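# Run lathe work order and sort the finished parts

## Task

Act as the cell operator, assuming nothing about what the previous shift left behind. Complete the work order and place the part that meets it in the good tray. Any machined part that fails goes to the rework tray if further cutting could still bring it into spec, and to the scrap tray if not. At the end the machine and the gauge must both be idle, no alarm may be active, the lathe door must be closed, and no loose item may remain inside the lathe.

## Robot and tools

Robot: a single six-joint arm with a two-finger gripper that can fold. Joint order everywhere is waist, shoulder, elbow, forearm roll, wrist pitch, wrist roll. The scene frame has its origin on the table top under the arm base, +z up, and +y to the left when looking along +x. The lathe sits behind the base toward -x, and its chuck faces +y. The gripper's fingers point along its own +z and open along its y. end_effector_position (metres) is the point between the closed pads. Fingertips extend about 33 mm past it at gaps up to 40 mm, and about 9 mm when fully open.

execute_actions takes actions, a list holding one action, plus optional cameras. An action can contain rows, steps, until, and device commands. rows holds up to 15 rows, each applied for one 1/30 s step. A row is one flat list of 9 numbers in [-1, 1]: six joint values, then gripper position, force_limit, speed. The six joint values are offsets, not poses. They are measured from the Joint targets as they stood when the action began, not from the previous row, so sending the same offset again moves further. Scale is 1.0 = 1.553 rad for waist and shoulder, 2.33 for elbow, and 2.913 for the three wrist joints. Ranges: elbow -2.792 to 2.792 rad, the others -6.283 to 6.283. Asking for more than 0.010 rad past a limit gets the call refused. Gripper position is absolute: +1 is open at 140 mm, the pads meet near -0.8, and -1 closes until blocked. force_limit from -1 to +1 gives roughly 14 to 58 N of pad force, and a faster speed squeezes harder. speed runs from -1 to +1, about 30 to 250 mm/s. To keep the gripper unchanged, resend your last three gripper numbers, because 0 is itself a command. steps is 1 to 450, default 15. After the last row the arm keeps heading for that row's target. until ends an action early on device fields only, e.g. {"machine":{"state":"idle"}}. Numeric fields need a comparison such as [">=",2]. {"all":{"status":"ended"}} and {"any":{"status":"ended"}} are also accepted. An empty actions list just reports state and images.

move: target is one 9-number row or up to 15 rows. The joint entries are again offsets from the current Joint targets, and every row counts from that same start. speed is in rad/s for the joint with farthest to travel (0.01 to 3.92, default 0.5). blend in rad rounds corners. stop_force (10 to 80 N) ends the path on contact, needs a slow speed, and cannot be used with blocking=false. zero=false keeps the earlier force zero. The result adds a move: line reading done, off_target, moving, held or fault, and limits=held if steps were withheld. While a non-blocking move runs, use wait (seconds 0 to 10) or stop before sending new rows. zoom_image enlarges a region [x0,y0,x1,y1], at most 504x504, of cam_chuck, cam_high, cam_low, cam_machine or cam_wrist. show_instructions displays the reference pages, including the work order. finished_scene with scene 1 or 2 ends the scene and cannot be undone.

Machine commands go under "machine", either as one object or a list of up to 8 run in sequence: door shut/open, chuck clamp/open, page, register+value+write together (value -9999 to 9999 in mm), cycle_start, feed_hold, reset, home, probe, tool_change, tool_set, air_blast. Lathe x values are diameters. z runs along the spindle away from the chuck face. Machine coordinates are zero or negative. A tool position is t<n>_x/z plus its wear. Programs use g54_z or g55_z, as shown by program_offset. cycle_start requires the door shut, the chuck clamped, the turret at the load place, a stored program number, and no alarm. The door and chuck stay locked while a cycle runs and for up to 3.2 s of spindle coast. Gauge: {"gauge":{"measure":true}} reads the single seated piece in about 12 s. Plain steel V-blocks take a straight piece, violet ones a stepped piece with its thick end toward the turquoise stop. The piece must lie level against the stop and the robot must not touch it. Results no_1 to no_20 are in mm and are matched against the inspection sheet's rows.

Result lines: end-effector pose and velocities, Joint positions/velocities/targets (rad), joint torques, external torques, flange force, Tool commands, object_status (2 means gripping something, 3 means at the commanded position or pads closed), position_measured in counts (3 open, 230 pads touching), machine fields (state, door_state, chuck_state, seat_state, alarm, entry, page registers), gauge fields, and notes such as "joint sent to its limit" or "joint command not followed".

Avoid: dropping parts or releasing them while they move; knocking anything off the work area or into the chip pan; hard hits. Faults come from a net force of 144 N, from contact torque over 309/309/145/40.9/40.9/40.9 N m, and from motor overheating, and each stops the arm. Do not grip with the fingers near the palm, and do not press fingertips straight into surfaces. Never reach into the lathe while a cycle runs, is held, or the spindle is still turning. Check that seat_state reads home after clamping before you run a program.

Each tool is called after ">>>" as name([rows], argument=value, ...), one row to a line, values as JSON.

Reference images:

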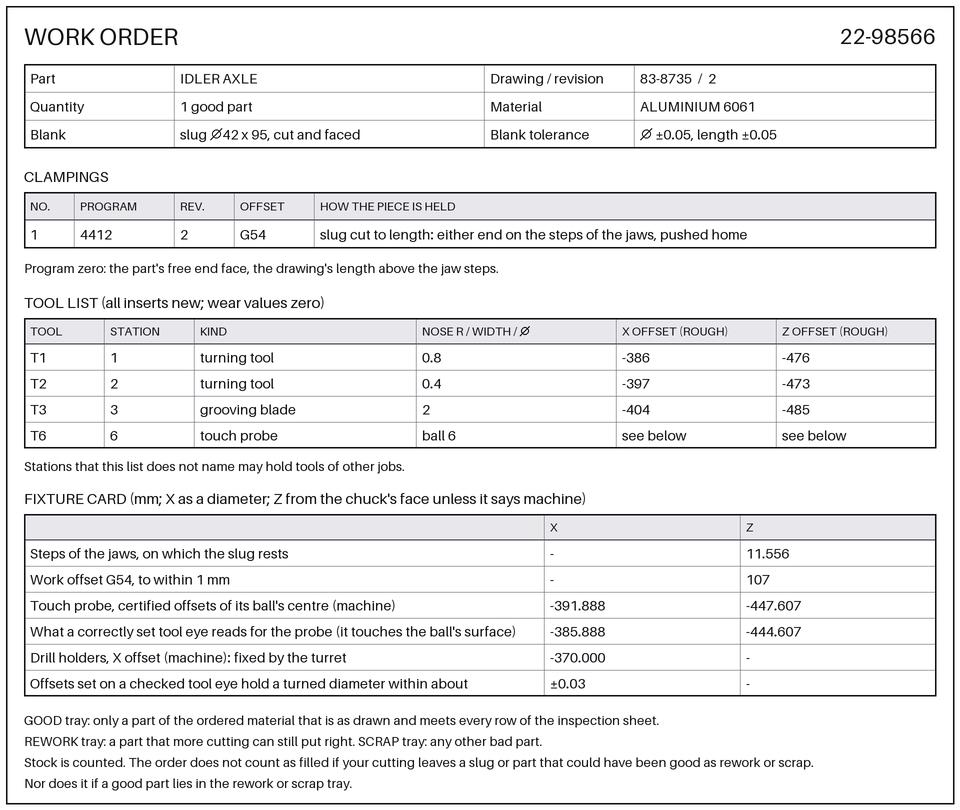

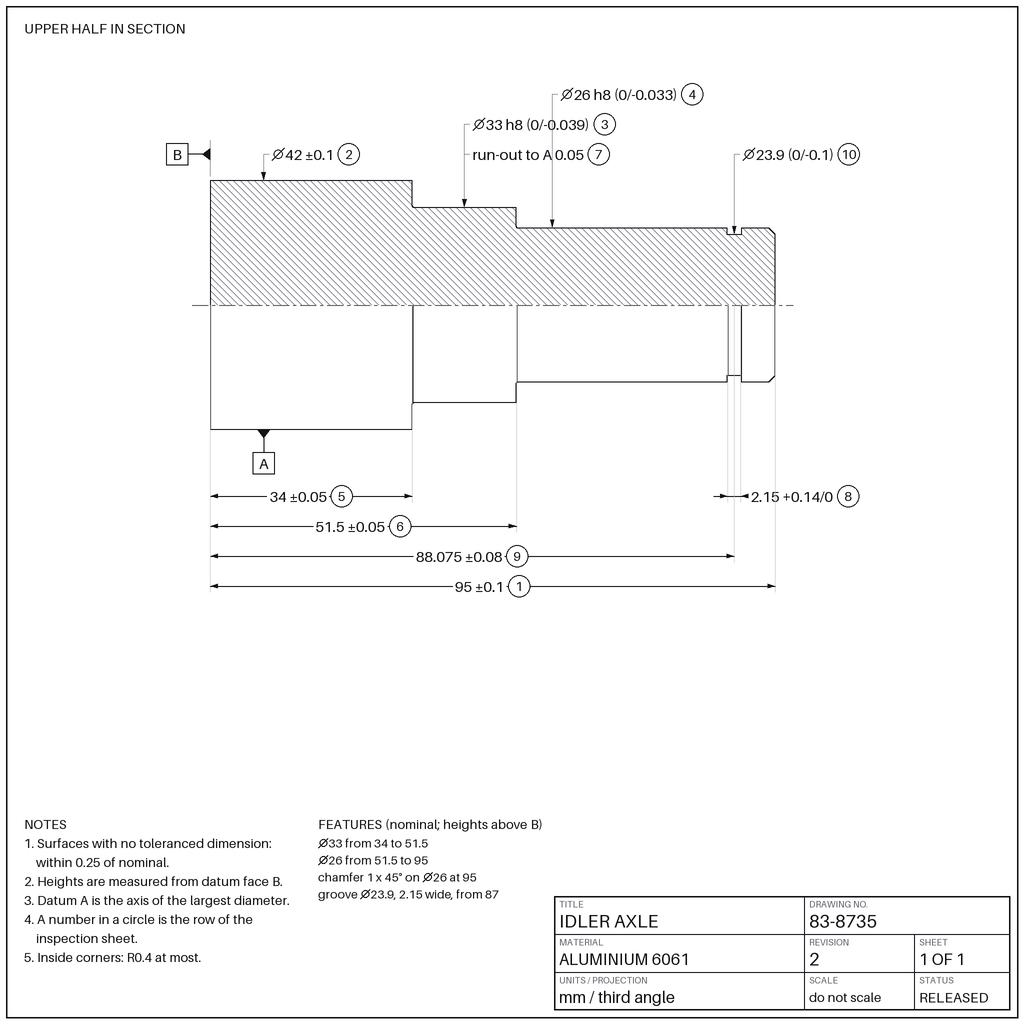

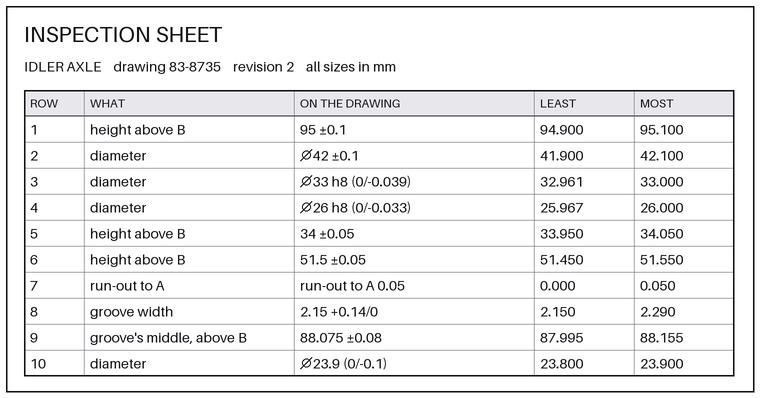

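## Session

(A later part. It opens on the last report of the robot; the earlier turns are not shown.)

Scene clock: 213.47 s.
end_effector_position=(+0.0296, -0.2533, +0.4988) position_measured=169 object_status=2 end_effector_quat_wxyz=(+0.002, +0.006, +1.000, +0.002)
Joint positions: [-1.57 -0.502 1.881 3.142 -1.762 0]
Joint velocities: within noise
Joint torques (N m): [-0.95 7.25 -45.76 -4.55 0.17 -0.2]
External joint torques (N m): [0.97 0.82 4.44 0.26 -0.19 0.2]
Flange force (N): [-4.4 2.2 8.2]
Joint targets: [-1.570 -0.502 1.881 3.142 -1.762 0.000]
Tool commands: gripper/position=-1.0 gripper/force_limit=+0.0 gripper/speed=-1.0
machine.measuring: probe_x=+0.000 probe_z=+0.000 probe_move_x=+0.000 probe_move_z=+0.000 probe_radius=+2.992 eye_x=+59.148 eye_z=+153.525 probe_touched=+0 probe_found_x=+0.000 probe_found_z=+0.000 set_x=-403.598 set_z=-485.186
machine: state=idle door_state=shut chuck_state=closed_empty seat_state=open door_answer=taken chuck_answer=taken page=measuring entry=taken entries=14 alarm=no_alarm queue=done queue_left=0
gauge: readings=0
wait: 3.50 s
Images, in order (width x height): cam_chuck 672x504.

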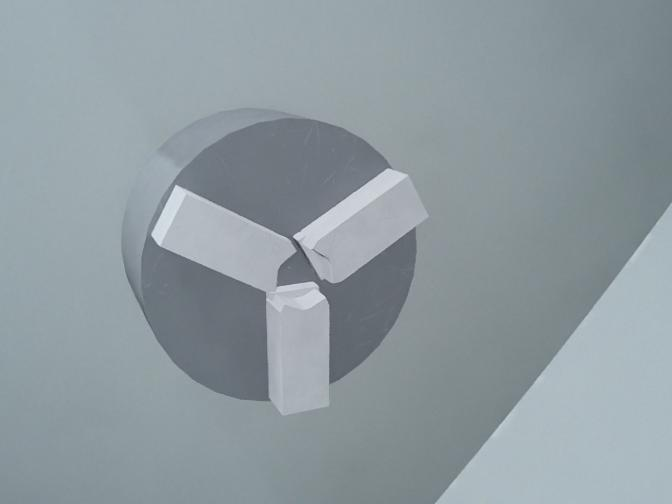

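>>> execute_actions([
  {"machine":[{"register":"t2_x_wear","value":0.02,"write":true},{"door":"open"},{"chuck":"open"}],"steps":200,"until":{"machine":{"door_state":"open","chuck_state":"open"}}},
], cameras=["cam_chuck"])

>>> move([
  [-0.975, 0, 0, 0, 0, 0.0172, -1, 0, -1],
  [-0.975, 0.3844, -0.0245, -0.0163, 0.3706, 0.025, -1, 0, -1],
  [-0.8779, 0.4009, -0.0368, -0.0571, 0.3643, 0.1007, -1, 0, -1],
], speed=[0.9, 0.5, 0.15], blend=[0.08, 0.02, 0], cameras=["cam_chuck","cam_wrist"])

>>> zoom_image(camera="cam_chuck", region=[200, 180, 450, 400])

Scene clock: 231.23 s.
end_effector_position=(+0.0296, -0.2533, +0.4988) position_measured=169 object_status=2 end_effector_quat_wxyz=(+0.002, +0.006, +1.000, +0.002)
Joint positions: [-1.57 -0.502 1.881 3.142 -1.762 0]
Joint velocities: within noise
Joint torques (N m): [-1.2 6.78 -45.66 -4.59 0.04 -0.23]
External joint torques (N m): [1.21 1.71 4.56 0.33 -0.06 0.23]
Flange force (N): [-5.7 0.7 8.3]
Joint targets: [-1.570 -0.502 1.881 3.142 -1.762 0.000]
Tool commands: gripper/position=-1.0 gripper/force_limit=+0.0 gripper/speed=-1.0
machine.measuring: probe_x=+0.000 probe_z=+0.000 probe_move_x=+0.000 probe_move_z=+0.000 probe_radius=+2.992 eye_x=+59.148 eye_z=+153.525 probe_touched=+0 probe_found_x=+0.000 probe_found_z=+0.000 set_x=-403.598 set_z=-485.186
machine: state=idle door_state=open chuck_state=open seat_state=open door_answer=taken chuck_answer=taken page=measuring entry=taken entries=15 alarm=no_alarm queue=running queue_left=0
gauge: readings=0
Images, in order (width x height): cam_chuck 672x504.

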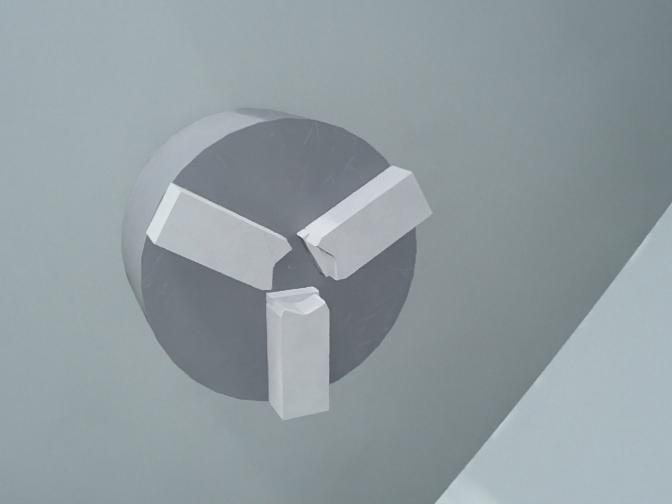

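Scene clock: 236.93 s.
end_effector_position=(-0.7552, -0.1492, +0.3197) position_measured=169 object_status=2 end_effector_quat_wxyz=(-0.192, +0.681, +0.682, -0.183)
Joint positions: [-2.934 0.121 1.796 2.975 -0.7 0.293]
Joint velocities: within noise
Joint torques (N m): [-1.11 -56.55 -46.06 -4.73 2.03 -0.29]
External joint torques (N m): [1.11 2.87 5.24 0.44 -0.71 0.27]
Flange force (N): [-0.9 7.8 3.4]
Joint targets: [-2.934 0.121 1.796 2.975 -0.700 0.293]
machine.measuring: probe_x=+0.000 probe_z=+0.000 probe_move_x=+0.000 probe_move_z=+0.000 probe_radius=+2.992 eye_x=+59.148 eye_z=+153.525 probe_touched=+0 probe_found_x=+0.000 probe_found_z=+0.000 set_x=-403.598 set_z=-485.186
machine: state=idle door_state=open chuck_state=open seat_state=open door_answer=taken chuck_answer=taken page=measuring entry=taken entries=15 alarm=no_alarm queue=done queue_left=0
gauge: readings=0
move: done
Images, in order (width x height): cam_chuck 672x504, cam_wrist 672x504.

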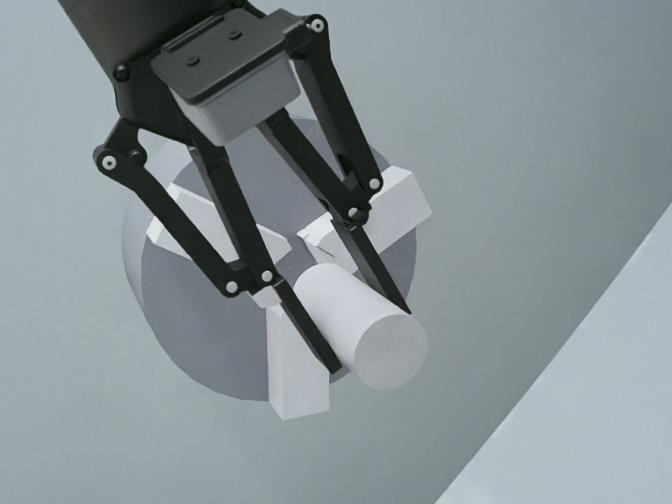

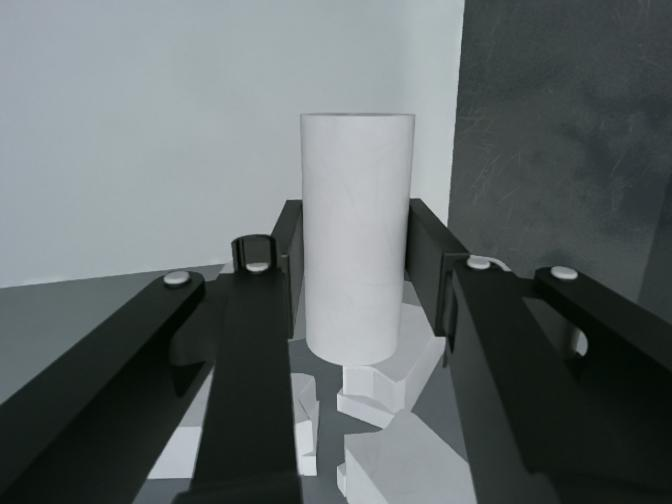

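Scaled by 2.016 from the camera's 672x504 image, which has a finer 960x720 frame.

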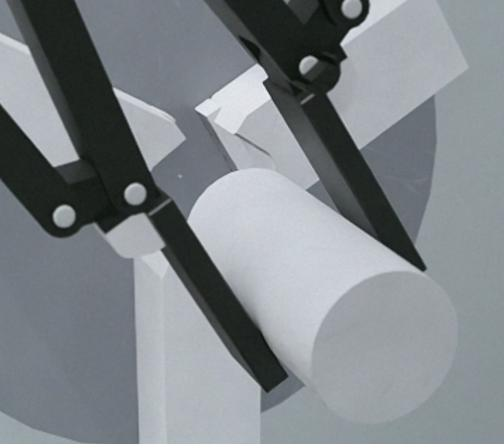

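>>> move(target=[0.0212, 0.0051, -0.0045, -0.0081, -0.0025, 0.016, -1, 0, -1], speed=0.06, stop_force=12, cameras=["cam_chuck"])

>>> move(target=[0.03552, 0.01084, -0.00841, -0.01353, -0.00467, 0.0263, -1, 0, -1], speed=0.02, stop_force=15, cameras=["cam_chuck","cam_wrist"])

Scene clock: 258.90 s.
end_effector_position=(-0.7553, -0.1697, +0.3204) position_measured=169 object_status=2 end_effector_quat_wxyz=(-0.192, +0.681, +0.682, -0.184)
Joint positions: [-2.901 0.129 1.785 2.952 -0.708 0.34]
Joint velocities: within noise
Joint torques (N m): [-1.41 -57.07 -46.06 -4.74 1.98 -0.24]
External joint torques (N m): [1.31 2.72 5.14 0.42 -0.67 0.21]
Flange force (N): [-1.0 7.9 3.1]
Joint targets: [-2.901 0.129 1.785 2.952 -0.708 0.340]
machine.measuring: probe_x=+0.000 probe_z=+0.000 probe_move_x=+0.000 probe_move_z=+0.000 probe_radius=+2.992 eye_x=+59.148 eye_z=+153.525 probe_touched=+0 probe_found_x=+0.000 probe_found_z=+0.000 set_x=-403.598 set_z=-485.186
machine: state=idle door_state=open chuck_state=open seat_state=open door_answer=taken chuck_answer=taken page=measuring entry=taken entries=15 alarm=no_alarm queue=done queue_left=0
gauge: readings=0
move: done
Images, in order (width x height): cam_chuck 672x504.

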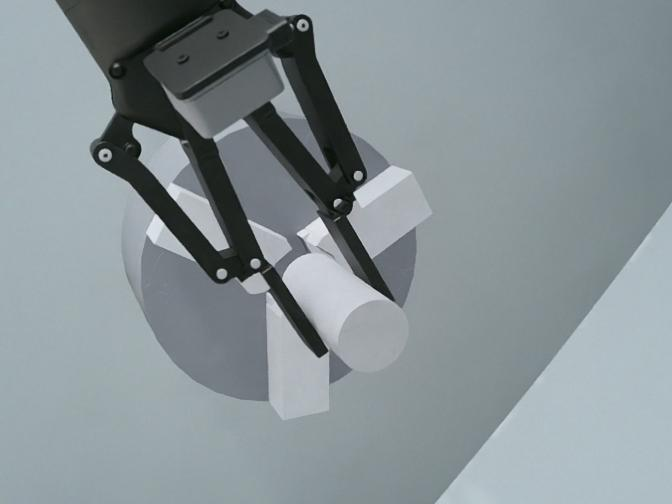

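Scene clock: 262.80 s.
end_effector_position=(-0.7555, -0.1997, +0.3202) position_measured=169 object_status=2 end_effector_quat_wxyz=(-0.192, +0.681, +0.682, -0.184)
Joint positions: [-2.853 0.144 1.768 2.917 -0.72 0.407]
Joint velocities: within noise
Joint torques (N m): [16.17 -60.03 -48.17 0.11 3.79 -0.13]
External joint torques (N m): [-16.12 3.39 7.06 -4.49 -2.52 0.11]
Flange force (N): [21.4 5.6 6.6]
Joint targets: [-2.853 0.144 1.768 2.917 -0.720 0.406]
machine.measuring: probe_x=+0.000 probe_z=+0.000 probe_move_x=+0.000 probe_move_z=+0.000 probe_radius=+2.992 eye_x=+59.148 eye_z=+153.525 probe_touched=+0 probe_found_x=+0.000 probe_found_z=+0.000 set_x=-403.598 set_z=-485.186
machine: state=idle door_state=open chuck_state=open seat_state=open door_answer=taken chuck_answer=taken page=measuring entry=taken entries=15 alarm=no_alarm queue=done queue_left=0
gauge: readings=0
move: contact
Images, in order (width x height): cam_chuck 672x504, cam_wrist 672x504.

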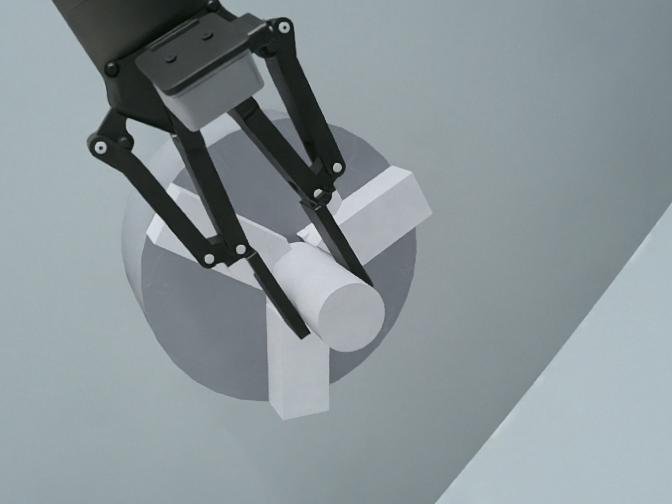

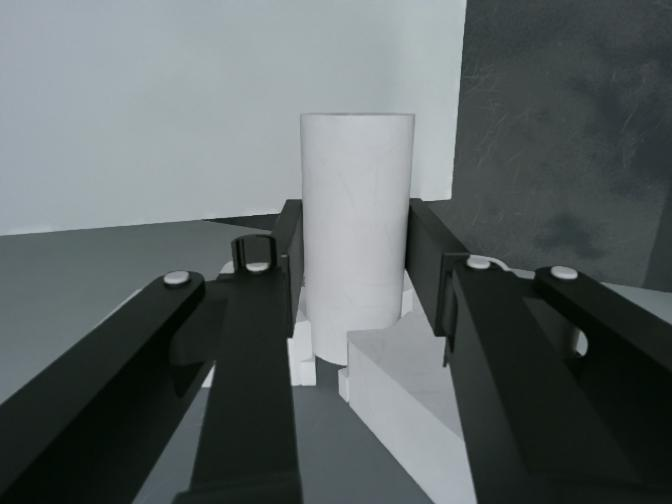

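Excellent, straight in and at the steps. Clamp.

>>> execute_actions([
  {"machine":{"chuck":"clamp"},"steps":90,"until":{"machine":{"chuck_state":"clamped"}}},
], cameras=["cam_chuck"])

Scene clock: 266.60 s.
end_effector_position=(-0.7556, -0.1998, +0.3202) position_measured=169 object_status=2 end_effector_quat_wxyz=(-0.192, +0.681, +0.682, -0.184)
Joint positions: [-2.853 0.144 1.768 2.917 -0.719 0.406]
Joint velocities: within noise
Joint torques (N m): [13.07 -92.65 -44.3 -0.47 -7.14 0.72]
External joint torques (N m): [-12.96 35.85 3.03 -3.92 8.41 -0.74]
Flange force (N): [4.3 -23.2 60.3]
Joint targets: [-2.853 0.144 1.768 2.917 -0.720 0.406]
Tool commands: gripper/position=-1.0 gripper/force_limit=+0.0 gripper/speed=-1.0
machine.measuring: probe_x=+0.000 probe_z=+0.000 probe_move_x=+0.000 probe_move_z=+0.000 probe_radius=+2.992 eye_x=+59.148 eye_z=+153.525 probe_touched=+0 probe_found_x=+0.000 probe_found_z=+0.000 set_x=-403.598 set_z=-485.186
machine: state=idle door_state=open chuck_state=clamped seat_state=open door_answer=taken chuck_answer=taken page=measuring entry=taken entries=15 alarm=no_alarm queue=running queue_left=0
gauge: readings=0
Images, in order (width x height): cam_chuck 672x504.

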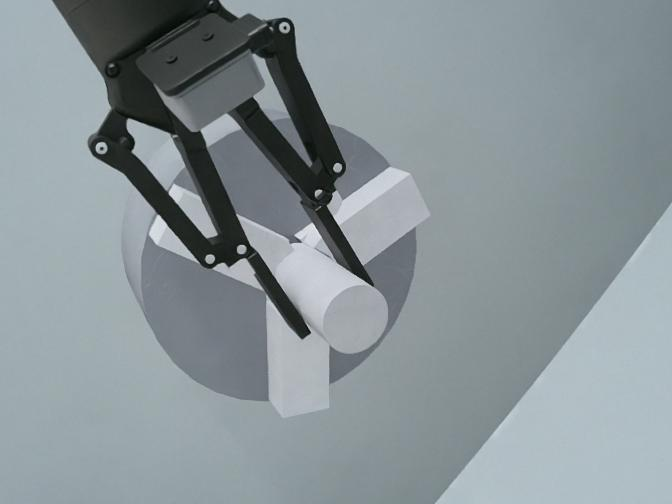

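>>> execute_actions([
  {"rows":[[0,0,0,0,0,0,0.0,0,-1]],"steps":45},
], cameras=[])

>>> move(target=[-0.0002, 0.00058, -0.0008, 0, -0.00034, 0, 0.0, 0, -1], speed=0.05, cameras=[])

>>> execute_actions([
  {"rows":[[0,0,0,0,0,0,-1,0,-1]],"steps":60},
], cameras=["cam_chuck"])

Scene clock: 284.20 s.
end_effector_position=(-0.7555, -0.1998, +0.3203) position_measured=129 object_status=3 end_effector_quat_wxyz=(-0.192, +0.681, +0.682, -0.184)
Joint positions: [-2.853 0.144 1.768 2.917 -0.72 0.406]
Joint velocities: within noise
Joint torques (N m): [-0.89 -55.74 -43.48 -4.7 1.39 -0.28]
External joint torques (N m): [0.87 -0.53 2.53 0.34 -0.14 0.25]
Flange force (N): [0.2 6.1 -0.6]
Joint targets: [-2.853 0.144 1.768 2.917 -0.720 0.406]
machine.measuring: probe_x=+0.000 probe_z=+0.000 probe_move_x=+0.000 probe_move_z=+0.000 probe_radius=+2.992 eye_x=+59.148 eye_z=+153.525 probe_touched=+0 probe_found_x=+0.000 probe_found_z=+0.000 set_x=-403.598 set_z=-485.186
machine: state=idle door_state=open chuck_state=clamped seat_state=open door_answer=taken chuck_answer=taken page=measuring entry=taken entries=15 alarm=no_alarm queue=done queue_left=0
gauge: readings=0
No camera images: "cameras" was empty.

Scene clock: 284.90 s.
end_effector_position=(-0.7563, -0.1997, +0.3207) position_measured=129 object_status=3 end_effector_quat_wxyz=(-0.192, +0.682, +0.682, -0.184)
Joint positions: [-2.854 0.145 1.766 2.917 -0.721 0.406]
Joint velocities: within noise
Joint torques (N m): [-1.36 -55.86 -43.71 -4.65 1.31 -0.23]
External joint torques (N m): [1.35 -0.22 2.65 0.28 -0.04 0.2]
Flange force (N): [-0.6 6.3 -0.2]
Joint targets: [-2.854 0.145 1.766 2.917 -0.721 0.406]
machine.measuring: probe_x=+0.000 probe_z=+0.000 probe_move_x=+0.000 probe_move_z=+0.000 probe_radius=+2.992 eye_x=+59.148 eye_z=+153.525 probe_touched=+0 probe_found_x=+0.000 probe_found_z=+0.000 set_x=-403.598 set_z=-485.186
machine: state=idle door_state=open chuck_state=clamped seat_state=open door_answer=taken chuck_answer=taken page=measuring entry=taken entries=15 alarm=no_alarm queue=done queue_left=0
gauge: readings=0
move: done
No camera images: "cameras" was empty.

Scene clock: 287.10 s.
end_effector_position=(-0.7563, -0.1997, +0.3207) position_measured=169 object_status=2 end_effector_quat_wxyz=(-0.192, +0.682, +0.682, -0.184)
Joint positions: [-2.854 0.145 1.766 2.917 -0.721 0.406]
Joint velocities: within noise
Joint torques (N m): [-9.72 -39.5 -48.02 -6.69 7.5 0.39]
External joint torques (N m): [9.69 -17.09 6.95 2.32 -6.24 -0.41]
Flange force (N): [-1.4 26.9 -31.3]
Joint targets: [-2.854 0.145 1.766 2.917 -0.721 0.406]
machine.measuring: probe_x=+0.000 probe_z=+0.000 probe_move_x=+0.000 probe_move_z=+0.000 probe_radius=+2.992 eye_x=+59.148 eye_z=+153.525 probe_touched=+0 probe_found_x=+0.000 probe_found_z=+0.000 set_x=-403.598 set_z=-485.186
machine: state=idle door_state=open chuck_state=clamped seat_state=open door_answer=taken chuck_answer=taken page=measuring entry=taken entries=15 alarm=no_alarm queue=done queue_left=0
gauge: readings=0
Images, in order (width x height): cam_chuck 672x504.

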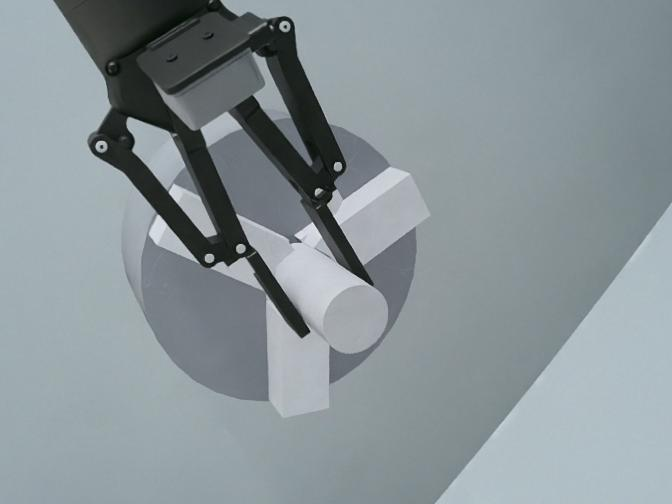

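>>> move(target=[0.00012, -0.00035, 0.0005, 0, 0.0002, 0, -1, 0, -1], speed=0.05, cameras=[])

>>> execute_actions([
  {"machine":{"chuck":"open"},"steps":90,"until":{"machine":{"chuck_state":"open"}}},
], cameras=[])

>>> move(target=[0.0061, 0.0018, -0.0014, -0.0023, -0.00076, 0.0045, -1, 0, -1], speed=0.01, stop_force=20, cameras=["cam_chuck"])

Scene clock: 295.33 s.
end_effector_position=(-0.7558, -0.1997, +0.3204) position_measured=169 object_status=2 end_effector_quat_wxyz=(-0.192, +0.681, +0.682, -0.184)
Joint positions: [-2.854 0.144 1.767 2.917 -0.72 0.406]
Joint velocities: within noise
Joint torques (N m): [-3.92 -43.82 -38.21 -4.42 1.8 0.46]
External joint torques (N m): [3.78 -11.86 -2.73 0.06 -0.54 -0.49]
Flange force (N): [-0.5 6.2 -16.8]
Joint targets: [-2.854 0.144 1.767 2.917 -0.720 0.406]
machine.measuring: probe_x=+0.000 probe_z=+0.000 probe_move_x=+0.000 probe_move_z=+0.000 probe_radius=+2.992 eye_x=+59.148 eye_z=+153.525 probe_touched=+0 probe_found_x=+0.000 probe_found_z=+0.000 set_x=-403.598 set_z=-485.186
machine: state=idle door_state=open chuck_state=clamped seat_state=open door_answer=taken chuck_answer=taken page=measuring entry=taken entries=15 alarm=no_alarm queue=done queue_left=0
gauge: readings=0
move: done
No camera images: "cameras" was empty.

Scene clock: 296.17 s.
end_effector_position=(-0.7558, -0.1997, +0.3204) position_measured=169 object_status=2 end_effector_quat_wxyz=(-0.192, +0.681, +0.682, -0.184)
Joint positions: [-2.854 0.144 1.767 2.917 -0.72 0.406]
Joint velocities: within noise
Joint torques (N m): [-1.29 -59.19 -46.28 -4.93 1.95 -0.37]
External joint torques (N m): [0.97 2.62 5.02 0.53 -0.68 0.34]
Flange force (N): [-0.4 7.8 2.9]
Joint targets: [-2.854 0.144 1.767 2.917 -0.720 0.406]
Tool commands: gripper/position=-1.0 gripper/force_limit=+0.0 gripper/speed=-1.0
machine.measuring: probe_x=+0.000 probe_z=+0.000 probe_move_x=+0.000 probe_move_z=+0.000 probe_radius=+2.992 eye_x=+59.148 eye_z=+153.525 probe_touched=+0 probe_found_x=+0.000 probe_found_z=+0.000 set_x=-403.598 set_z=-485.186
machine: state=idle door_state=open chuck_state=open seat_state=open door_answer=taken chuck_answer=taken page=measuring entry=taken entries=15 alarm=no_alarm queue=running queue_left=0
gauge: readings=0
No camera images: "cameras" was empty.

Scene clock: 297.03 s.
end_effector_position=(-0.7558, -0.2009, +0.3204) position_measured=169 object_status=2 end_effector_quat_wxyz=(-0.192, +0.681, +0.682, -0.184)
Joint positions: [-2.852 0.145 1.767 2.915 -0.721 0.41]
Joint velocities: within noise
Joint torques (N m): [15.04 -58.69 -47.29 0.08 3.7 -0.01]
External joint torques (N m): [-15.18 1.64 5.9 -4.48 -2.43 -0.01]
Flange force (N): [20.5 5.1 4.2]
Joint targets: [-2.852 0.145 1.767 2.915 -0.721 0.409]
machine.measuring: probe_x=+0.000 probe_z=+0.000 probe_move_x=+0.000 probe_move_z=+0.000 probe_radius=+2.992 eye_x=+59.148 eye_z=+153.525 probe_touched=+0 probe_found_x=+0.000 probe_found_z=+0.000 set_x=-403.598 set_z=-485.186
machine: state=idle door_state=open chuck_state=open seat_state=home door_answer=taken chuck_answer=taken page=measuring entry=taken entries=15 alarm=no_alarm queue=running queue_left=0
gauge: readings=0
move: contact
Images, in order (width x height): cam_chuck 672x504.

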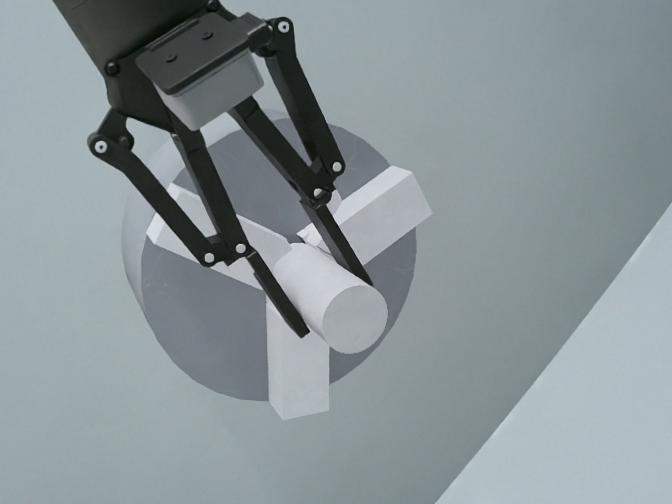

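>>> execute_actions([
  {"machine":{"chuck":"clamp"},"steps":90,"until":{"machine":{"chuck_state":"clamped"}}},
], cameras=[])

>>> execute_actions([
  {"rows":[[0,0,0,0,0,0,0.0,0,-1]],"steps":45},
], cameras=[])

Scene clock: 302.30 s.
end_effector_position=(-0.7558, -0.2009, +0.3204) position_measured=169 object_status=2 end_effector_quat_wxyz=(-0.192, +0.681, +0.682, -0.184)
Joint positions: [-2.852 0.145 1.767 2.915 -0.721 0.409]
Joint velocities: within noise
Joint torques (N m): [12.91 -48.18 -40.1 0.6 3.06 0.4]
External joint torques (N m): [-13.2 -8 -0.88 -4.97 -1.8 -0.43]
Flange force (N): [19.0 1.5 -8.5]
Joint targets: [-2.852 0.145 1.767 2.915 -0.721 0.409]
Tool commands: gripper/position=-1.0 gripper/force_limit=+0.0 gripper/speed=-1.0
machine.measuring: probe_x=+0.000 probe_z=+0.000 probe_move_x=+0.000 probe_move_z=+0.000 probe_radius=+2.992 eye_x=+59.148 eye_z=+153.525 probe_touched=+0 probe_found_x=+0.000 probe_found_z=+0.000 set_x=-403.598 set_z=-485.186
machine: state=idle door_state=open chuck_state=clamped seat_state=home door_answer=taken chuck_answer=taken page=measuring entry=taken entries=15 alarm=no_alarm queue=running queue_left=0
gauge: readings=0
No camera images: "cameras" was empty.

Scene clock: 304.00 s.
end_effector_position=(-0.7558, -0.2009, +0.3204) position_measured=129 object_status=3 end_effector_quat_wxyz=(-0.192, +0.681, +0.682, -0.184)
Joint positions: [-2.852 0.145 1.767 2.915 -0.721 0.409]
Joint velocities: within noise
Joint torques (N m): [-0.65 -56.54 -43.93 -4.7 1.36 -0.28]
External joint torques (N m): [0.53 0.4 2.92 0.33 -0.1 0.25]
Flange force (N): [0.5 5.9 0.8]
Joint targets: [-2.852 0.145 1.767 2.915 -0.721 0.409]
machine.measuring: probe_x=+0.000 probe_z=+0.000 probe_move_x=+0.000 probe_move_z=+0.000 probe_radius=+2.992 eye_x=+59.148 eye_z=+153.525 probe_touched=+0 probe_found_x=+0.000 probe_found_z=+0.000 set_x=-403.598 set_z=-485.186
machine: state=idle door_state=open chuck_state=clamped seat_state=home door_answer=taken chuck_answer=taken page=measuring entry=taken entries=15 alarm=no_alarm queue=done queue_left=0
gauge: readings=0
No camera images: "cameras" was empty.

>>> move([
  [0.0148, -0.0663, -0.0073, 0.0027, -0.0415, -0.0007, 0.0, 0, -1],
  [-0.1462, -0.416, 0.0494, 0.0779, -0.3574, -0.1232, 0.0, 0, -1],
  [0.8261, -0.416, 0.0494, 0.0779, -0.3574, -0.1397, 0.0, 0, -1],
], speed=[0.25, 0.8, 1.1], blend=[0.02, 0.08, 0], cameras=["cam_chuck"])

>>> execute_actions([
  {"machine":[{"door":"shut","page":"measuring"},{"register":"tool_call","value":6,"write":true},{"tool_change":true},{"register":"probe_x","value":8,"write":true},{"register":"probe_z","value":117,"write":true},{"register":"probe_move_z","value":-15,"write":true},{"probe":true}],"steps":450,"until":{"machine":{"queue":["!=","running"],"state":["!=","busy"]}}},
], cameras=[])

>>> wait(seconds=4, cameras=[])

Scene clock: 319.70 s.
end_effector_position=(+0.0303, -0.2531, +0.4986) position_measured=129 object_status=3 end_effector_quat_wxyz=(+0.002, +0.006, +1.000, +0.002)
Joint positions: [-1.568 -0.502 1.882 3.142 -1.762 0.003]
Joint velocities: within noise
Joint torques (N m): [-1.97 7.69 -43.63 -4.61 0.1 -0.22]
External joint torques (N m): [1.99 0.93 2.66 0.37 -0.11 0.22]
Flange force (N): [-8.7 0.6 4.8]
Joint targets: [-1.568 -0.502 1.882 3.142 -1.762 0.003]
machine.measuring: probe_x=+0.000 probe_z=+0.000 probe_move_x=+0.000 probe_move_z=+0.000 probe_radius=+2.992 eye_x=+59.148 eye_z=+153.525 probe_touched=+0 probe_found_x=+0.000 probe_found_z=+0.000 set_x=-403.598 set_z=-485.186
machine: state=idle door_state=open chuck_state=clamped seat_state=home door_answer=taken chuck_answer=taken page=measuring entry=taken entries=15 alarm=no_alarm queue=done queue_left=0
gauge: readings=0
move: done
Images, in order (width x height): cam_chuck 672x504.

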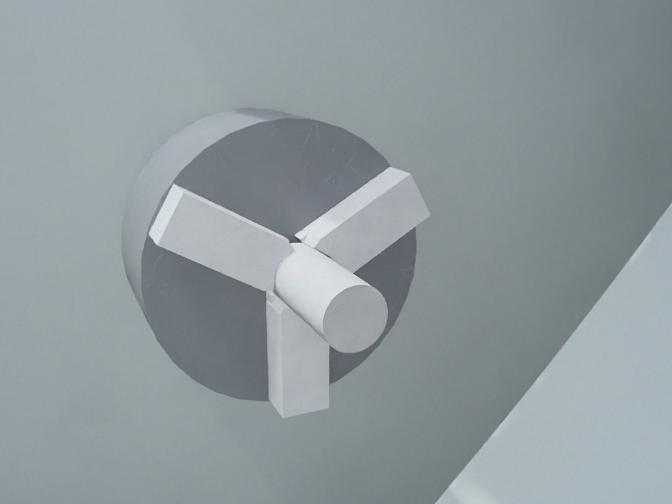

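Scene clock: 334.90 s.
end_effector_position=(+0.0303, -0.2531, +0.4986) position_measured=129 object_status=3 end_effector_quat_wxyz=(+0.002, +0.006, +1.000, +0.002)
Joint positions: [-1.568 -0.502 1.882 3.142 -1.762 0.003]
Joint velocities: within noise
Joint torques (N m): [-1.44 8.45 -43.64 -4.67 0.09 -0.24]
External joint torques (N m): [1.44 -0.19 2.5 0.41 -0.1 0.24]
Flange force (N): [-6.4 2.3 4.8]
Joint targets: [-1.568 -0.502 1.882 3.142 -1.762 0.003]
Tool commands: gripper/position=+0.0 gripper/force_limit=+0.0 gripper/speed=-1.0
machine.measuring: probe_x=+8.000 probe_z=+117.000 probe_move_x=+0.000 probe_move_z=-15.000 probe_radius=+2.992 eye_x=+59.148 eye_z=+153.525 probe_touched=+1 probe_found_x=+8.000 probe_found_z=+106.592 set_x=-403.598 set_z=-485.186
machine: state=idle door_state=shut chuck_state=clamped seat_state=home door_answer=taken chuck_answer=taken page=measuring entry=taken entries=21 alarm=no_alarm queue=done queue_left=0
gauge: readings=0
No camera images: "cameras" was empty.

Scene clock: 338.90 s.
end_effector_position=(+0.0303, -0.2531, +0.4986) position_measured=129 object_status=3 end_effector_quat_wxyz=(+0.002, +0.006, +1.000, +0.002)
Joint positions: [-1.568 -0.502 1.882 3.142 -1.762 0.003]
Joint velocities: within noise
Joint torques (N m): [-1.52 8.17 -43.9 -4.65 0.09 -0.26]
External joint torques (N m): [1.57 -0.06 2.78 0.39 -0.11 0.26]
Flange force (N): [-7.0 2.3 5.3]
Joint targets: [-1.568 -0.502 1.882 3.142 -1.762 0.003]
Tool commands: gripper/position=+0.0 gripper/force_limit=+0.0 gripper/speed=-1.0
machine.measuring: probe_x=+8.000 probe_z=+117.000 probe_move_x=+0.000 probe_move_z=-15.000 probe_radius=+2.992 eye_x=+59.148 eye_z=+153.525 probe_touched=+1 probe_found_x=+8.000 probe_found_z=+106.592 set_x=-403.598 set_z=-485.186
machine: state=idle door_state=shut chuck_state=clamped seat_state=home door_answer=taken chuck_answer=taken page=measuring entry=taken entries=21 alarm=no_alarm queue=done queue_left=0
gauge: readings=0
wait: 4.00 s
No camera images: "cameras" was empty.

>>> execute_actions([
  {"machine":[{"register":"probe_move_z","value":0,"write":true},{"register":"probe_move_x","value":-45,"write":true},{"register":"probe_x","value":64,"write":true},{"register":"probe_z","value":80,"write":true},{"probe":true}],"steps":450,"until":{"machine":{"queue":["!=","running"],"state":["!=","busy"]}}},
], cameras=[])

Scene clock: 349.43 s.
end_effector_position=(+0.0303, -0.2531, +0.4986) position_measured=129 object_status=3 end_effector_quat_wxyz=(+0.002, +0.006, +1.000, +0.002)
Joint positions: [-1.568 -0.502 1.882 3.142 -1.762 0.003]
Joint velocities: within noise
Joint torques (N m): [-1.21 7.79 -43.85 -4.62 0.13 -0.29]
External joint torques (N m): [1.34 0.72 2.79 0.38 -0.15 0.29]
Flange force (N): [-6.3 1.1 5.0]
Joint targets: [-1.568 -0.502 1.882 3.142 -1.762 0.003]
Tool commands: gripper/position=+0.0 gripper/force_limit=+0.0 gripper/speed=-1.0
machine.measuring: probe_x=+64.000 probe_z=+80.000 probe_move_x=-45.000 probe_move_z=+0.000 probe_radius=+2.992 eye_x=+59.148 eye_z=+153.525 probe_touched=+1 probe_found_x=+41.928 probe_found_z=+80.000 set_x=-403.598 set_z=-485.186
machine: state=idle door_state=shut chuck_state=clamped seat_state=home door_answer=taken chuck_answer=taken page=measuring entry=taken entries=26 alarm=no_alarm queue=done queue_left=0
gauge: readings=0
No camera images: "cameras" was empty.

>>> execute_actions([
  {"machine":[{"register":"probe_z","value":100,"write":true},{"probe":true}],"steps":450,"until":{"machine":{"queue":["!=","running"],"state":["!=","busy"]}}},
], cameras=[])

>>> execute_actions([
  {"machine":[{"register":"probe_z","value":45,"write":true},{"probe":true}],"steps":450,"until":{"machine":{"queue":["!=","running"],"state":["!=","busy"]}}},
], cameras=[])

Scene clock: 367.13 s.
end_effector_position=(+0.0303, -0.2531, +0.4986) position_measured=129 object_status=3 end_effector_quat_wxyz=(+0.002, +0.006, +1.000, +0.002)
Joint positions: [-1.568 -0.502 1.882 3.142 -1.762 0.003]
Joint velocities: within noise
Joint torques (N m): [-0.99 7.28 -43.68 -4.66 0.08 -0.23]
External joint torques (N m): [1.02 1.05 2.46 0.4 -0.09 0.23]
Flange force (N): [-5.0 0.2 4.4]
Joint targets: [-1.568 -0.502 1.882 3.142 -1.762 0.003]
Tool commands: gripper/position=+0.0 gripper/force_limit=+0.0 gripper/speed=-1.0
machine.measuring: probe_x=+64.000 probe_z=+100.000 probe_move_x=-45.000 probe_move_z=+0.000 probe_radius=+2.992 eye_x=+59.148 eye_z=+153.525 probe_touched=+1 probe_found_x=+41.913 probe_found_z=+100.000 set_x=-403.598 set_z=-485.186
machine: state=idle door_state=shut chuck_state=clamped seat_state=home door_answer=taken chuck_answer=taken page=measuring entry=taken entries=28 alarm=no_alarm queue=done queue_left=0
gauge: readings=0
No camera images: "cameras" was empty.

Scene clock: 373.23 s.
end_effector_position=(+0.0303, -0.2531, +0.4986) position_measured=129 object_status=3 end_effector_quat_wxyz=(+0.002, +0.006, +1.000, +0.002)
Joint positions: [-1.568 -0.502 1.882 3.142 -1.762 0.003]
Joint velocities: within noise
Joint torques (N m): [-1.1 8.21 -43.96 -4.6 0.08 -0.23]
External joint torques (N m): [1.19 0.38 2.85 0.35 -0.1 0.23]
Flange force (N): [-5.4 1.6 5.3]
Joint targets: [-1.568 -0.502 1.882 3.142 -1.762 0.003]
Tool commands: gripper/position=+0.0 gripper/force_limit=+0.0 gripper/speed=-1.0
machine.measuring: probe_x=+64.000 probe_z=+45.000 probe_move_x=-45.000 probe_move_z=+0.000 probe_radius=+2.992 eye_x=+59.148 eye_z=+153.525 probe_touched=+1 probe_found_x=+41.963 probe_found_z=+45.000 set_x=-403.598 set_z=-485.186
machine: state=idle door_state=shut chuck_state=clamped seat_state=home door_answer=taken chuck_answer=taken page=measuring entry=taken entries=30 alarm=no_alarm queue=done queue_left=0
gauge: readings=0
No camera images: "cameras" was empty.

>>> execute_actions([
  {"machine":{"door":"open"},"steps":120,"until":{"machine":{"door_state":"open"}}},
], cameras=[])

>>> move([
  [-0.973, 0, 0, 0, 0, 0.0161, 0.0, 0, -1],
  [-0.812, 0.3503, -0.0567, -0.0752, 0.3158, 0.1387, 0.0, 0, -1],
  [-0.8268, 0.4166, -0.0494, -0.0779, 0.3574, 0.1394, 0.0, 0, -1],
], speed=[1.0, 0.7, 0.15], blend=[0.08, 0.01, 0], cameras=["cam_wrist"])

>>> execute_actions([
  {"rows":[[0,0,0,0,0,0,-1,-1,-1]],"steps":60},
], cameras=["cam_chuck"])

Scene clock: 408.37 s.
end_effector_position=(+0.0303, -0.2531, +0.4986) position_measured=129 object_status=3 end_effector_quat_wxyz=(+0.002, +0.006, +1.000, +0.002)
Joint positions: [-1.568 -0.502 1.882 3.142 -1.762 0.003]
Joint velocities: within noise
Joint torques (N m): [-1.22 7.94 -43.86 -4.55 0.12 -0.3]
External joint torques (N m): [1.28 0.62 2.99 0.32 -0.14 0.3]
Flange force (N): [-6.1 1.4 5.5]
Joint targets: [-1.568 -0.502 1.882 3.142 -1.762 0.003]
Tool commands: gripper/position=+0.0 gripper/force_limit=+0.0 gripper/speed=-1.0
machine.measuring: probe_x=+64.000 probe_z=+45.000 probe_move_x=-45.000 probe_move_z=+0.000 probe_radius=+2.992 eye_x=+59.148 eye_z=+153.525 probe_touched=+1 probe_found_x=+41.963 probe_found_z=+45.000 set_x=-403.598 set_z=-485.186
machine: state=idle door_state=open chuck_state=clamped seat_state=home door_answer=taken chuck_answer=taken page=measuring entry=taken entries=30 alarm=no_alarm queue=running queue_left=0
gauge: readings=0
No camera images: "cameras" was empty.

Scene clock: 412.50 s.
end_effector_position=(-0.7561, -0.2001, +0.3197) position_measured=129 object_status=3 end_effector_quat_wxyz=(-0.192, +0.682, +0.682, -0.183)
Joint positions: [-2.853 0.145 1.767 2.915 -0.721 0.409]
Joint velocities: within noise
Joint torques (N m): [-0.67 -56.54 -43.61 -4.59 1.32 -0.25]
External joint torques (N m): [0.53 -0.23 2.53 0.22 -0.07 0.23]
Flange force (N): [0.5 5.8 0.0]
Joint targets: [-2.853 0.146 1.767 2.915 -0.721 0.409]
machine.measuring: probe_x=+64.000 probe_z=+45.000 probe_move_x=-45.000 probe_move_z=+0.000 probe_radius=+2.992 eye_x=+59.148 eye_z=+153.525 probe_touched=+1 probe_found_x=+41.963 probe_found_z=+45.000 set_x=-403.598 set_z=-485.186
machine: state=idle door_state=open chuck_state=clamped seat_state=home door_answer=taken chuck_answer=taken page=measuring entry=taken entries=30 alarm=no_alarm queue=done queue_left=0
gauge: readings=0
move: done
Images, in order (width x height): cam_wrist 672x504.

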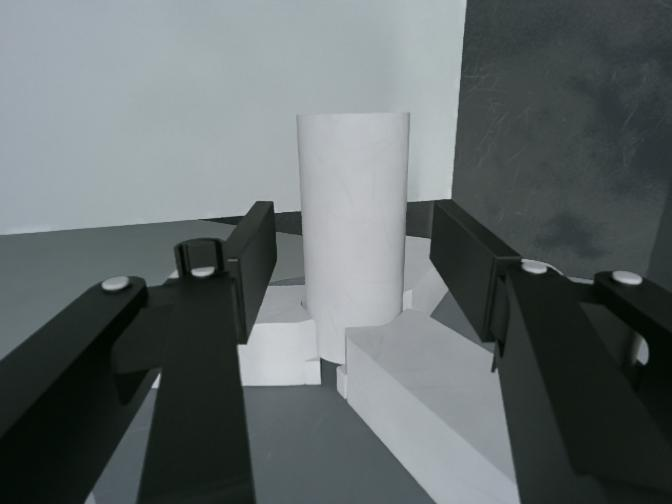

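Scene clock: 414.70 s.
end_effector_position=(-0.7561, -0.2001, +0.3197) position_measured=167 object_status=2 end_effector_quat_wxyz=(-0.192, +0.682, +0.682, -0.183)
Joint positions: [-2.853 0.146 1.767 2.915 -0.721 0.409]
Joint velocities: within noise
Joint torques (N m): [-0.47 -49.99 -36.08 -3.74 -0.7 -0.03]
External joint torques (N m): [0.41 -6.47 -4.94 -0.63 1.96 0.01]
Flange force (N): [-0.1 -1.6 -6.1]
Joint targets: [-2.853 0.146 1.767 2.915 -0.721 0.409]
machine.measuring: probe_x=+64.000 probe_z=+45.000 probe_move_x=-45.000 probe_move_z=+0.000 probe_radius=+2.992 eye_x=+59.148 eye_z=+153.525 probe_touched=+1 probe_found_x=+41.963 probe_found_z=+45.000 set_x=-403.598 set_z=-485.186
machine: state=idle door_state=open chuck_state=clamped seat_state=home door_answer=taken chuck_answer=taken page=measuring entry=taken entries=30 alarm=no_alarm queue=done queue_left=0
gauge: readings=0
Images, in order (width x height): cam_chuck 672x504.

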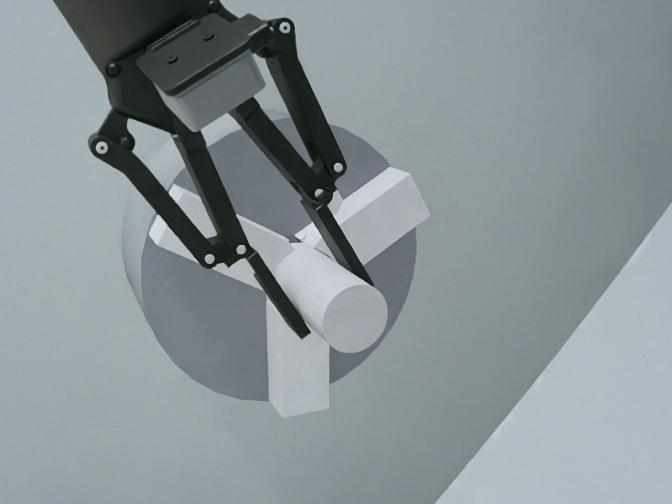

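>>> execute_actions([
  {"machine":{"chuck":"open"},"steps":90,"until":{"machine":{"chuck_state":"open"}}},
], cameras=[])

>>> move(target=[0.0061, 0.0018, -0.0014, -0.0023, -0.00076, 0.0045, -1, -1, -1], speed=0.01, stop_force=12, cameras=["cam_chuck"])

>>> execute_actions([
  {"machine":{"chuck":"clamp"},"steps":90,"until":{"machine":{"chuck_state":"clamped"}}},
], cameras=[])

Scene clock: 421.37 s.
end_effector_position=(-0.7561, -0.2001, +0.3197) position_measured=167 object_status=2 end_effector_quat_wxyz=(-0.192, +0.682, +0.682, -0.183)
Joint positions: [-2.853 0.146 1.767 2.915 -0.721 0.409]
Joint velocities: within noise
Joint torques (N m): [-1.38 -59.39 -46.21 -4.89 1.99 -0.19]
External joint torques (N m): [1.55 2.96 4.96 0.5 -0.71 0.17]
Flange force (N): [-1.1 7.3 3.1]
Joint targets: [-2.853 0.146 1.767 2.915 -0.721 0.409]
Tool commands: gripper/position=-1.0 gripper/force_limit=-1.0 gripper/speed=-1.0
machine.measuring: probe_x=+64.000 probe_z=+45.000 probe_move_x=-45.000 probe_move_z=+0.000 probe_radius=+2.992 eye_x=+59.148 eye_z=+153.525 probe_touched=+1 probe_found_x=+41.963 probe_found_z=+45.000 set_x=-403.598 set_z=-485.186
machine: state=idle door_state=open chuck_state=open seat_state=home door_answer=taken chuck_answer=taken page=measuring entry=taken entries=30 alarm=no_alarm queue=running queue_left=0
gauge: readings=0
No camera images: "cameras" was empty.

Scene clock: 422.03 s.
end_effector_position=(-0.7561, -0.2006, +0.3197) position_measured=167 object_status=2 end_effector_quat_wxyz=(-0.192, +0.682, +0.682, -0.183)
Joint positions: [-2.852 0.146 1.766 2.915 -0.721 0.41]
Joint velocities: within noise
Joint torques (N m): [11.83 -58.7 -47.18 -0.87 3.38 -0.1]
External joint torques (N m): [-12.09 2.71 6.22 -3.5 -2.12 0.07]
Flange force (N): [16.3 5.8 5.1]
Joint targets: [-2.852 0.146 1.766 2.915 -0.721 0.410]
machine.measuring: probe_x=+64.000 probe_z=+45.000 probe_move_x=-45.000 probe_move_z=+0.000 probe_radius=+2.992 eye_x=+59.148 eye_z=+153.525 probe_touched=+1 probe_found_x=+41.963 probe_found_z=+45.000 set_x=-403.598 set_z=-485.186
machine: state=idle door_state=open chuck_state=open seat_state=home door_answer=taken chuck_answer=taken page=measuring entry=taken entries=30 alarm=no_alarm queue=running queue_left=0
gauge: readings=0
move: contact; the wrist roll is farthest, 0.012 rad from its target
Images, in order (width x height): cam_chuck 672x504.

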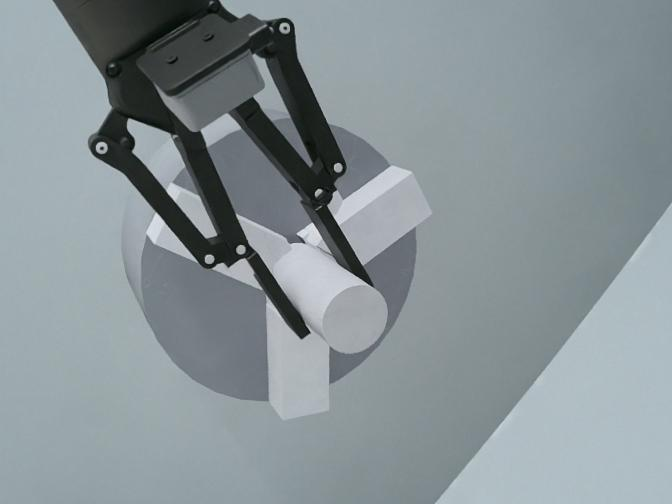

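Scene clock: 422.90 s.
end_effector_position=(-0.7562, -0.2006, +0.3198) position_measured=167 object_status=2 end_effector_quat_wxyz=(-0.192, +0.682, +0.682, -0.183)
Joint positions: [-2.852 0.146 1.766 2.915 -0.721 0.41]
Joint velocities: within noise
Joint torques (N m): [10.94 -50.79 -39.92 -0.71 1.79 -0.14]
External joint torques (N m): [-10.8 -5.59 -1.09 -3.66 -0.53 0.12]
Flange force (N): [14.6 0.7 -4.5]
Joint targets: [-2.852 0.146 1.766 2.915 -0.721 0.410]
Tool commands: gripper/position=-1.0 gripper/force_limit=-1.0 gripper/speed=-1.0
machine.measuring: probe_x=+64.000 probe_z=+45.000 probe_move_x=-45.000 probe_move_z=+0.000 probe_radius=+2.992 eye_x=+59.148 eye_z=+153.525 probe_touched=+1 probe_found_x=+41.963 probe_found_z=+45.000 set_x=-403.598 set_z=-485.186
machine: state=idle door_state=open chuck_state=clamped seat_state=home door_answer=taken chuck_answer=taken page=measuring entry=taken entries=30 alarm=no_alarm queue=running queue_left=0
gauge: readings=0
No camera images: "cameras" was empty.

>>> execute_actions([
  {"rows":[[0,0,0,0,0,0,0.0,0,-1]],"steps":45},
], cameras=[])

>>> move([
  [0.0148, -0.0663, -0.0073, 0.0027, -0.0415, -0.0007, 0.0, 0, -1],
  [-0.1462, -0.416, 0.0494, 0.0779, -0.3574, -0.1232, 0.0, 0, -1],
  [0.8261, -0.416, 0.0494, 0.0779, -0.3574, -0.1397, 0.0, 0, -1],
], speed=[0.25, 0.8, 1.1], blend=[0.02, 0.08, 0], cameras=[])

>>> execute_actions([
  {"machine":[{"door":"shut","page":"measuring"},{"register":"probe_z","value":100,"write":true},{"probe":true}],"steps":450,"until":{"machine":{"queue":["!=","running"],"state":["!=","busy"]}}},
], cameras=[])

>>> execute_actions([
  {"machine":[{"register":"probe_z","value":45,"write":true},{"probe":true}],"steps":450,"until":{"machine":{"queue":["!=","running"],"state":["!=","busy"]}}},
], cameras=[])

Scene clock: 434.63 s.
end_effector_position=(-0.7561, -0.2006, +0.3197) position_measured=129 object_status=3 end_effector_quat_wxyz=(-0.192, +0.682, +0.682, -0.183)
Joint positions: [-2.852 0.146 1.766 2.915 -0.721 0.41]
Joint velocities: within noise
Joint torques (N m): [-0.55 -56.33 -43.8 -4.73 1.44 -0.23]
External joint torques (N m): [0.64 -0.16 2.67 0.35 -0.18 0.21]
Flange force (N): [0.5 5.9 -0.1]
Joint targets: [-2.852 0.146 1.766 2.915 -0.721 0.410]
machine.measuring: probe_x=+64.000 probe_z=+45.000 probe_move_x=-45.000 probe_move_z=+0.000 probe_radius=+2.992 eye_x=+59.148 eye_z=+153.525 probe_touched=+1 probe_found_x=+41.963 probe_found_z=+45.000 set_x=-403.598 set_z=-485.186
machine: state=idle door_state=open chuck_state=clamped seat_state=home door_answer=taken chuck_answer=taken page=measuring entry=taken entries=30 alarm=no_alarm queue=done queue_left=0
gauge: readings=0
No camera images: "cameras" was empty.

Scene clock: 438.23 s.
end_effector_position=(+0.0301, -0.2535, +0.4984) position_measured=129 object_status=3 end_effector_quat_wxyz=(+0.002, +0.007, +1.000, +0.003)
Joint positions: [-1.569 -0.501 1.881 3.142 -1.762 0.003]
Joint velocities: within noise
Joint torques (N m): [-0.91 7.74 -43.65 -4.61 0.14 -0.26]
External joint torques (N m): [1.03 0.33 2.36 0.33 -0.16 0.26]
Flange force (N): [-4.9 1.4 4.3]
Joint targets: [-1.569 -0.501 1.881 3.142 -1.762 0.003]
machine.measuring: probe_x=+64.000 probe_z=+45.000 probe_move_x=-45.000 probe_move_z=+0.000 probe_radius=+2.992 eye_x=+59.148 eye_z=+153.525 probe_touched=+1 probe_found_x=+41.963 probe_found_z=+45.000 set_x=-403.598 set_z=-485.186
machine: state=idle door_state=open chuck_state=clamped seat_state=home door_answer=taken chuck_answer=taken page=measuring entry=taken entries=30 alarm=no_alarm queue=done queue_left=0
gauge: readings=0
move: done
No camera images: "cameras" was empty.

Scene clock: 446.60 s.
end_effector_position=(+0.0301, -0.2535, +0.4984) position_measured=129 object_status=3 end_effector_quat_wxyz=(+0.002, +0.007, +1.000, +0.003)
Joint positions: [-1.569 -0.501 1.881 3.142 -1.762 0.003]
Joint velocities: within noise
Joint torques (N m): [-0.51 7.44 -43.9 -4.65 0.15 -0.27]
External joint torques (N m): [0.48 1.06 2.91 0.4 -0.17 0.27]
Flange force (N): [-2.9 0.6 5.1]
Joint targets: [-1.569 -0.501 1.881 3.142 -1.762 0.003]
Tool commands: gripper/position=+0.0 gripper/force_limit=+0.0 gripper/speed=-1.0
machine.measuring: probe_x=+64.000 probe_z=+100.000 probe_move_x=-45.000 probe_move_z=+0.000 probe_radius=+2.992 eye_x=+59.148 eye_z=+153.525 probe_touched=+1 probe_found_x=+41.934 probe_found_z=+100.000 set_x=-403.598 set_z=-485.186
machine: state=idle door_state=shut chuck_state=clamped seat_state=home door_answer=taken chuck_answer=taken page=measuring entry=taken entries=32 alarm=no_alarm queue=done queue_left=0
gauge: readings=0
No camera images: "cameras" was empty.

Scene clock: 452.70 s.
end_effector_position=(+0.0301, -0.2535, +0.4984) position_measured=129 object_status=3 end_effector_quat_wxyz=(+0.002, +0.007, +1.000, +0.003)
Joint positions: [-1.569 -0.501 1.881 3.142 -1.762 0.003]
Joint velocities: within noise
Joint torques (N m): [-1.54 7.38 -43.97 -4.57 0.05 -0.28]
External joint torques (N m): [1.71 0.14 2.69 0.3 -0.08 0.28]
Flange force (N): [-7.7 1.9 5.1]
Joint targets: [-1.569 -0.501 1.881 3.142 -1.762 0.003]
Tool commands: gripper/position=+0.0 gripper/force_limit=+0.0 gripper/speed=-1.0
machine.measuring: probe_x=+64.000 probe_z=+45.000 probe_move_x=-45.000 probe_move_z=+0.000 probe_radius=+2.992 eye_x=+59.148 eye_z=+153.525 probe_touched=+1 probe_found_x=+41.971 probe_found_z=+45.000 set_x=-403.598 set_z=-485.186
machine: state=idle door_state=shut chuck_state=clamped seat_state=home door_answer=taken chuck_answer=taken page=measuring entry=taken entries=34 alarm=no_alarm queue=done queue_left=0
gauge: readings=0
No camera images: "cameras" was empty.


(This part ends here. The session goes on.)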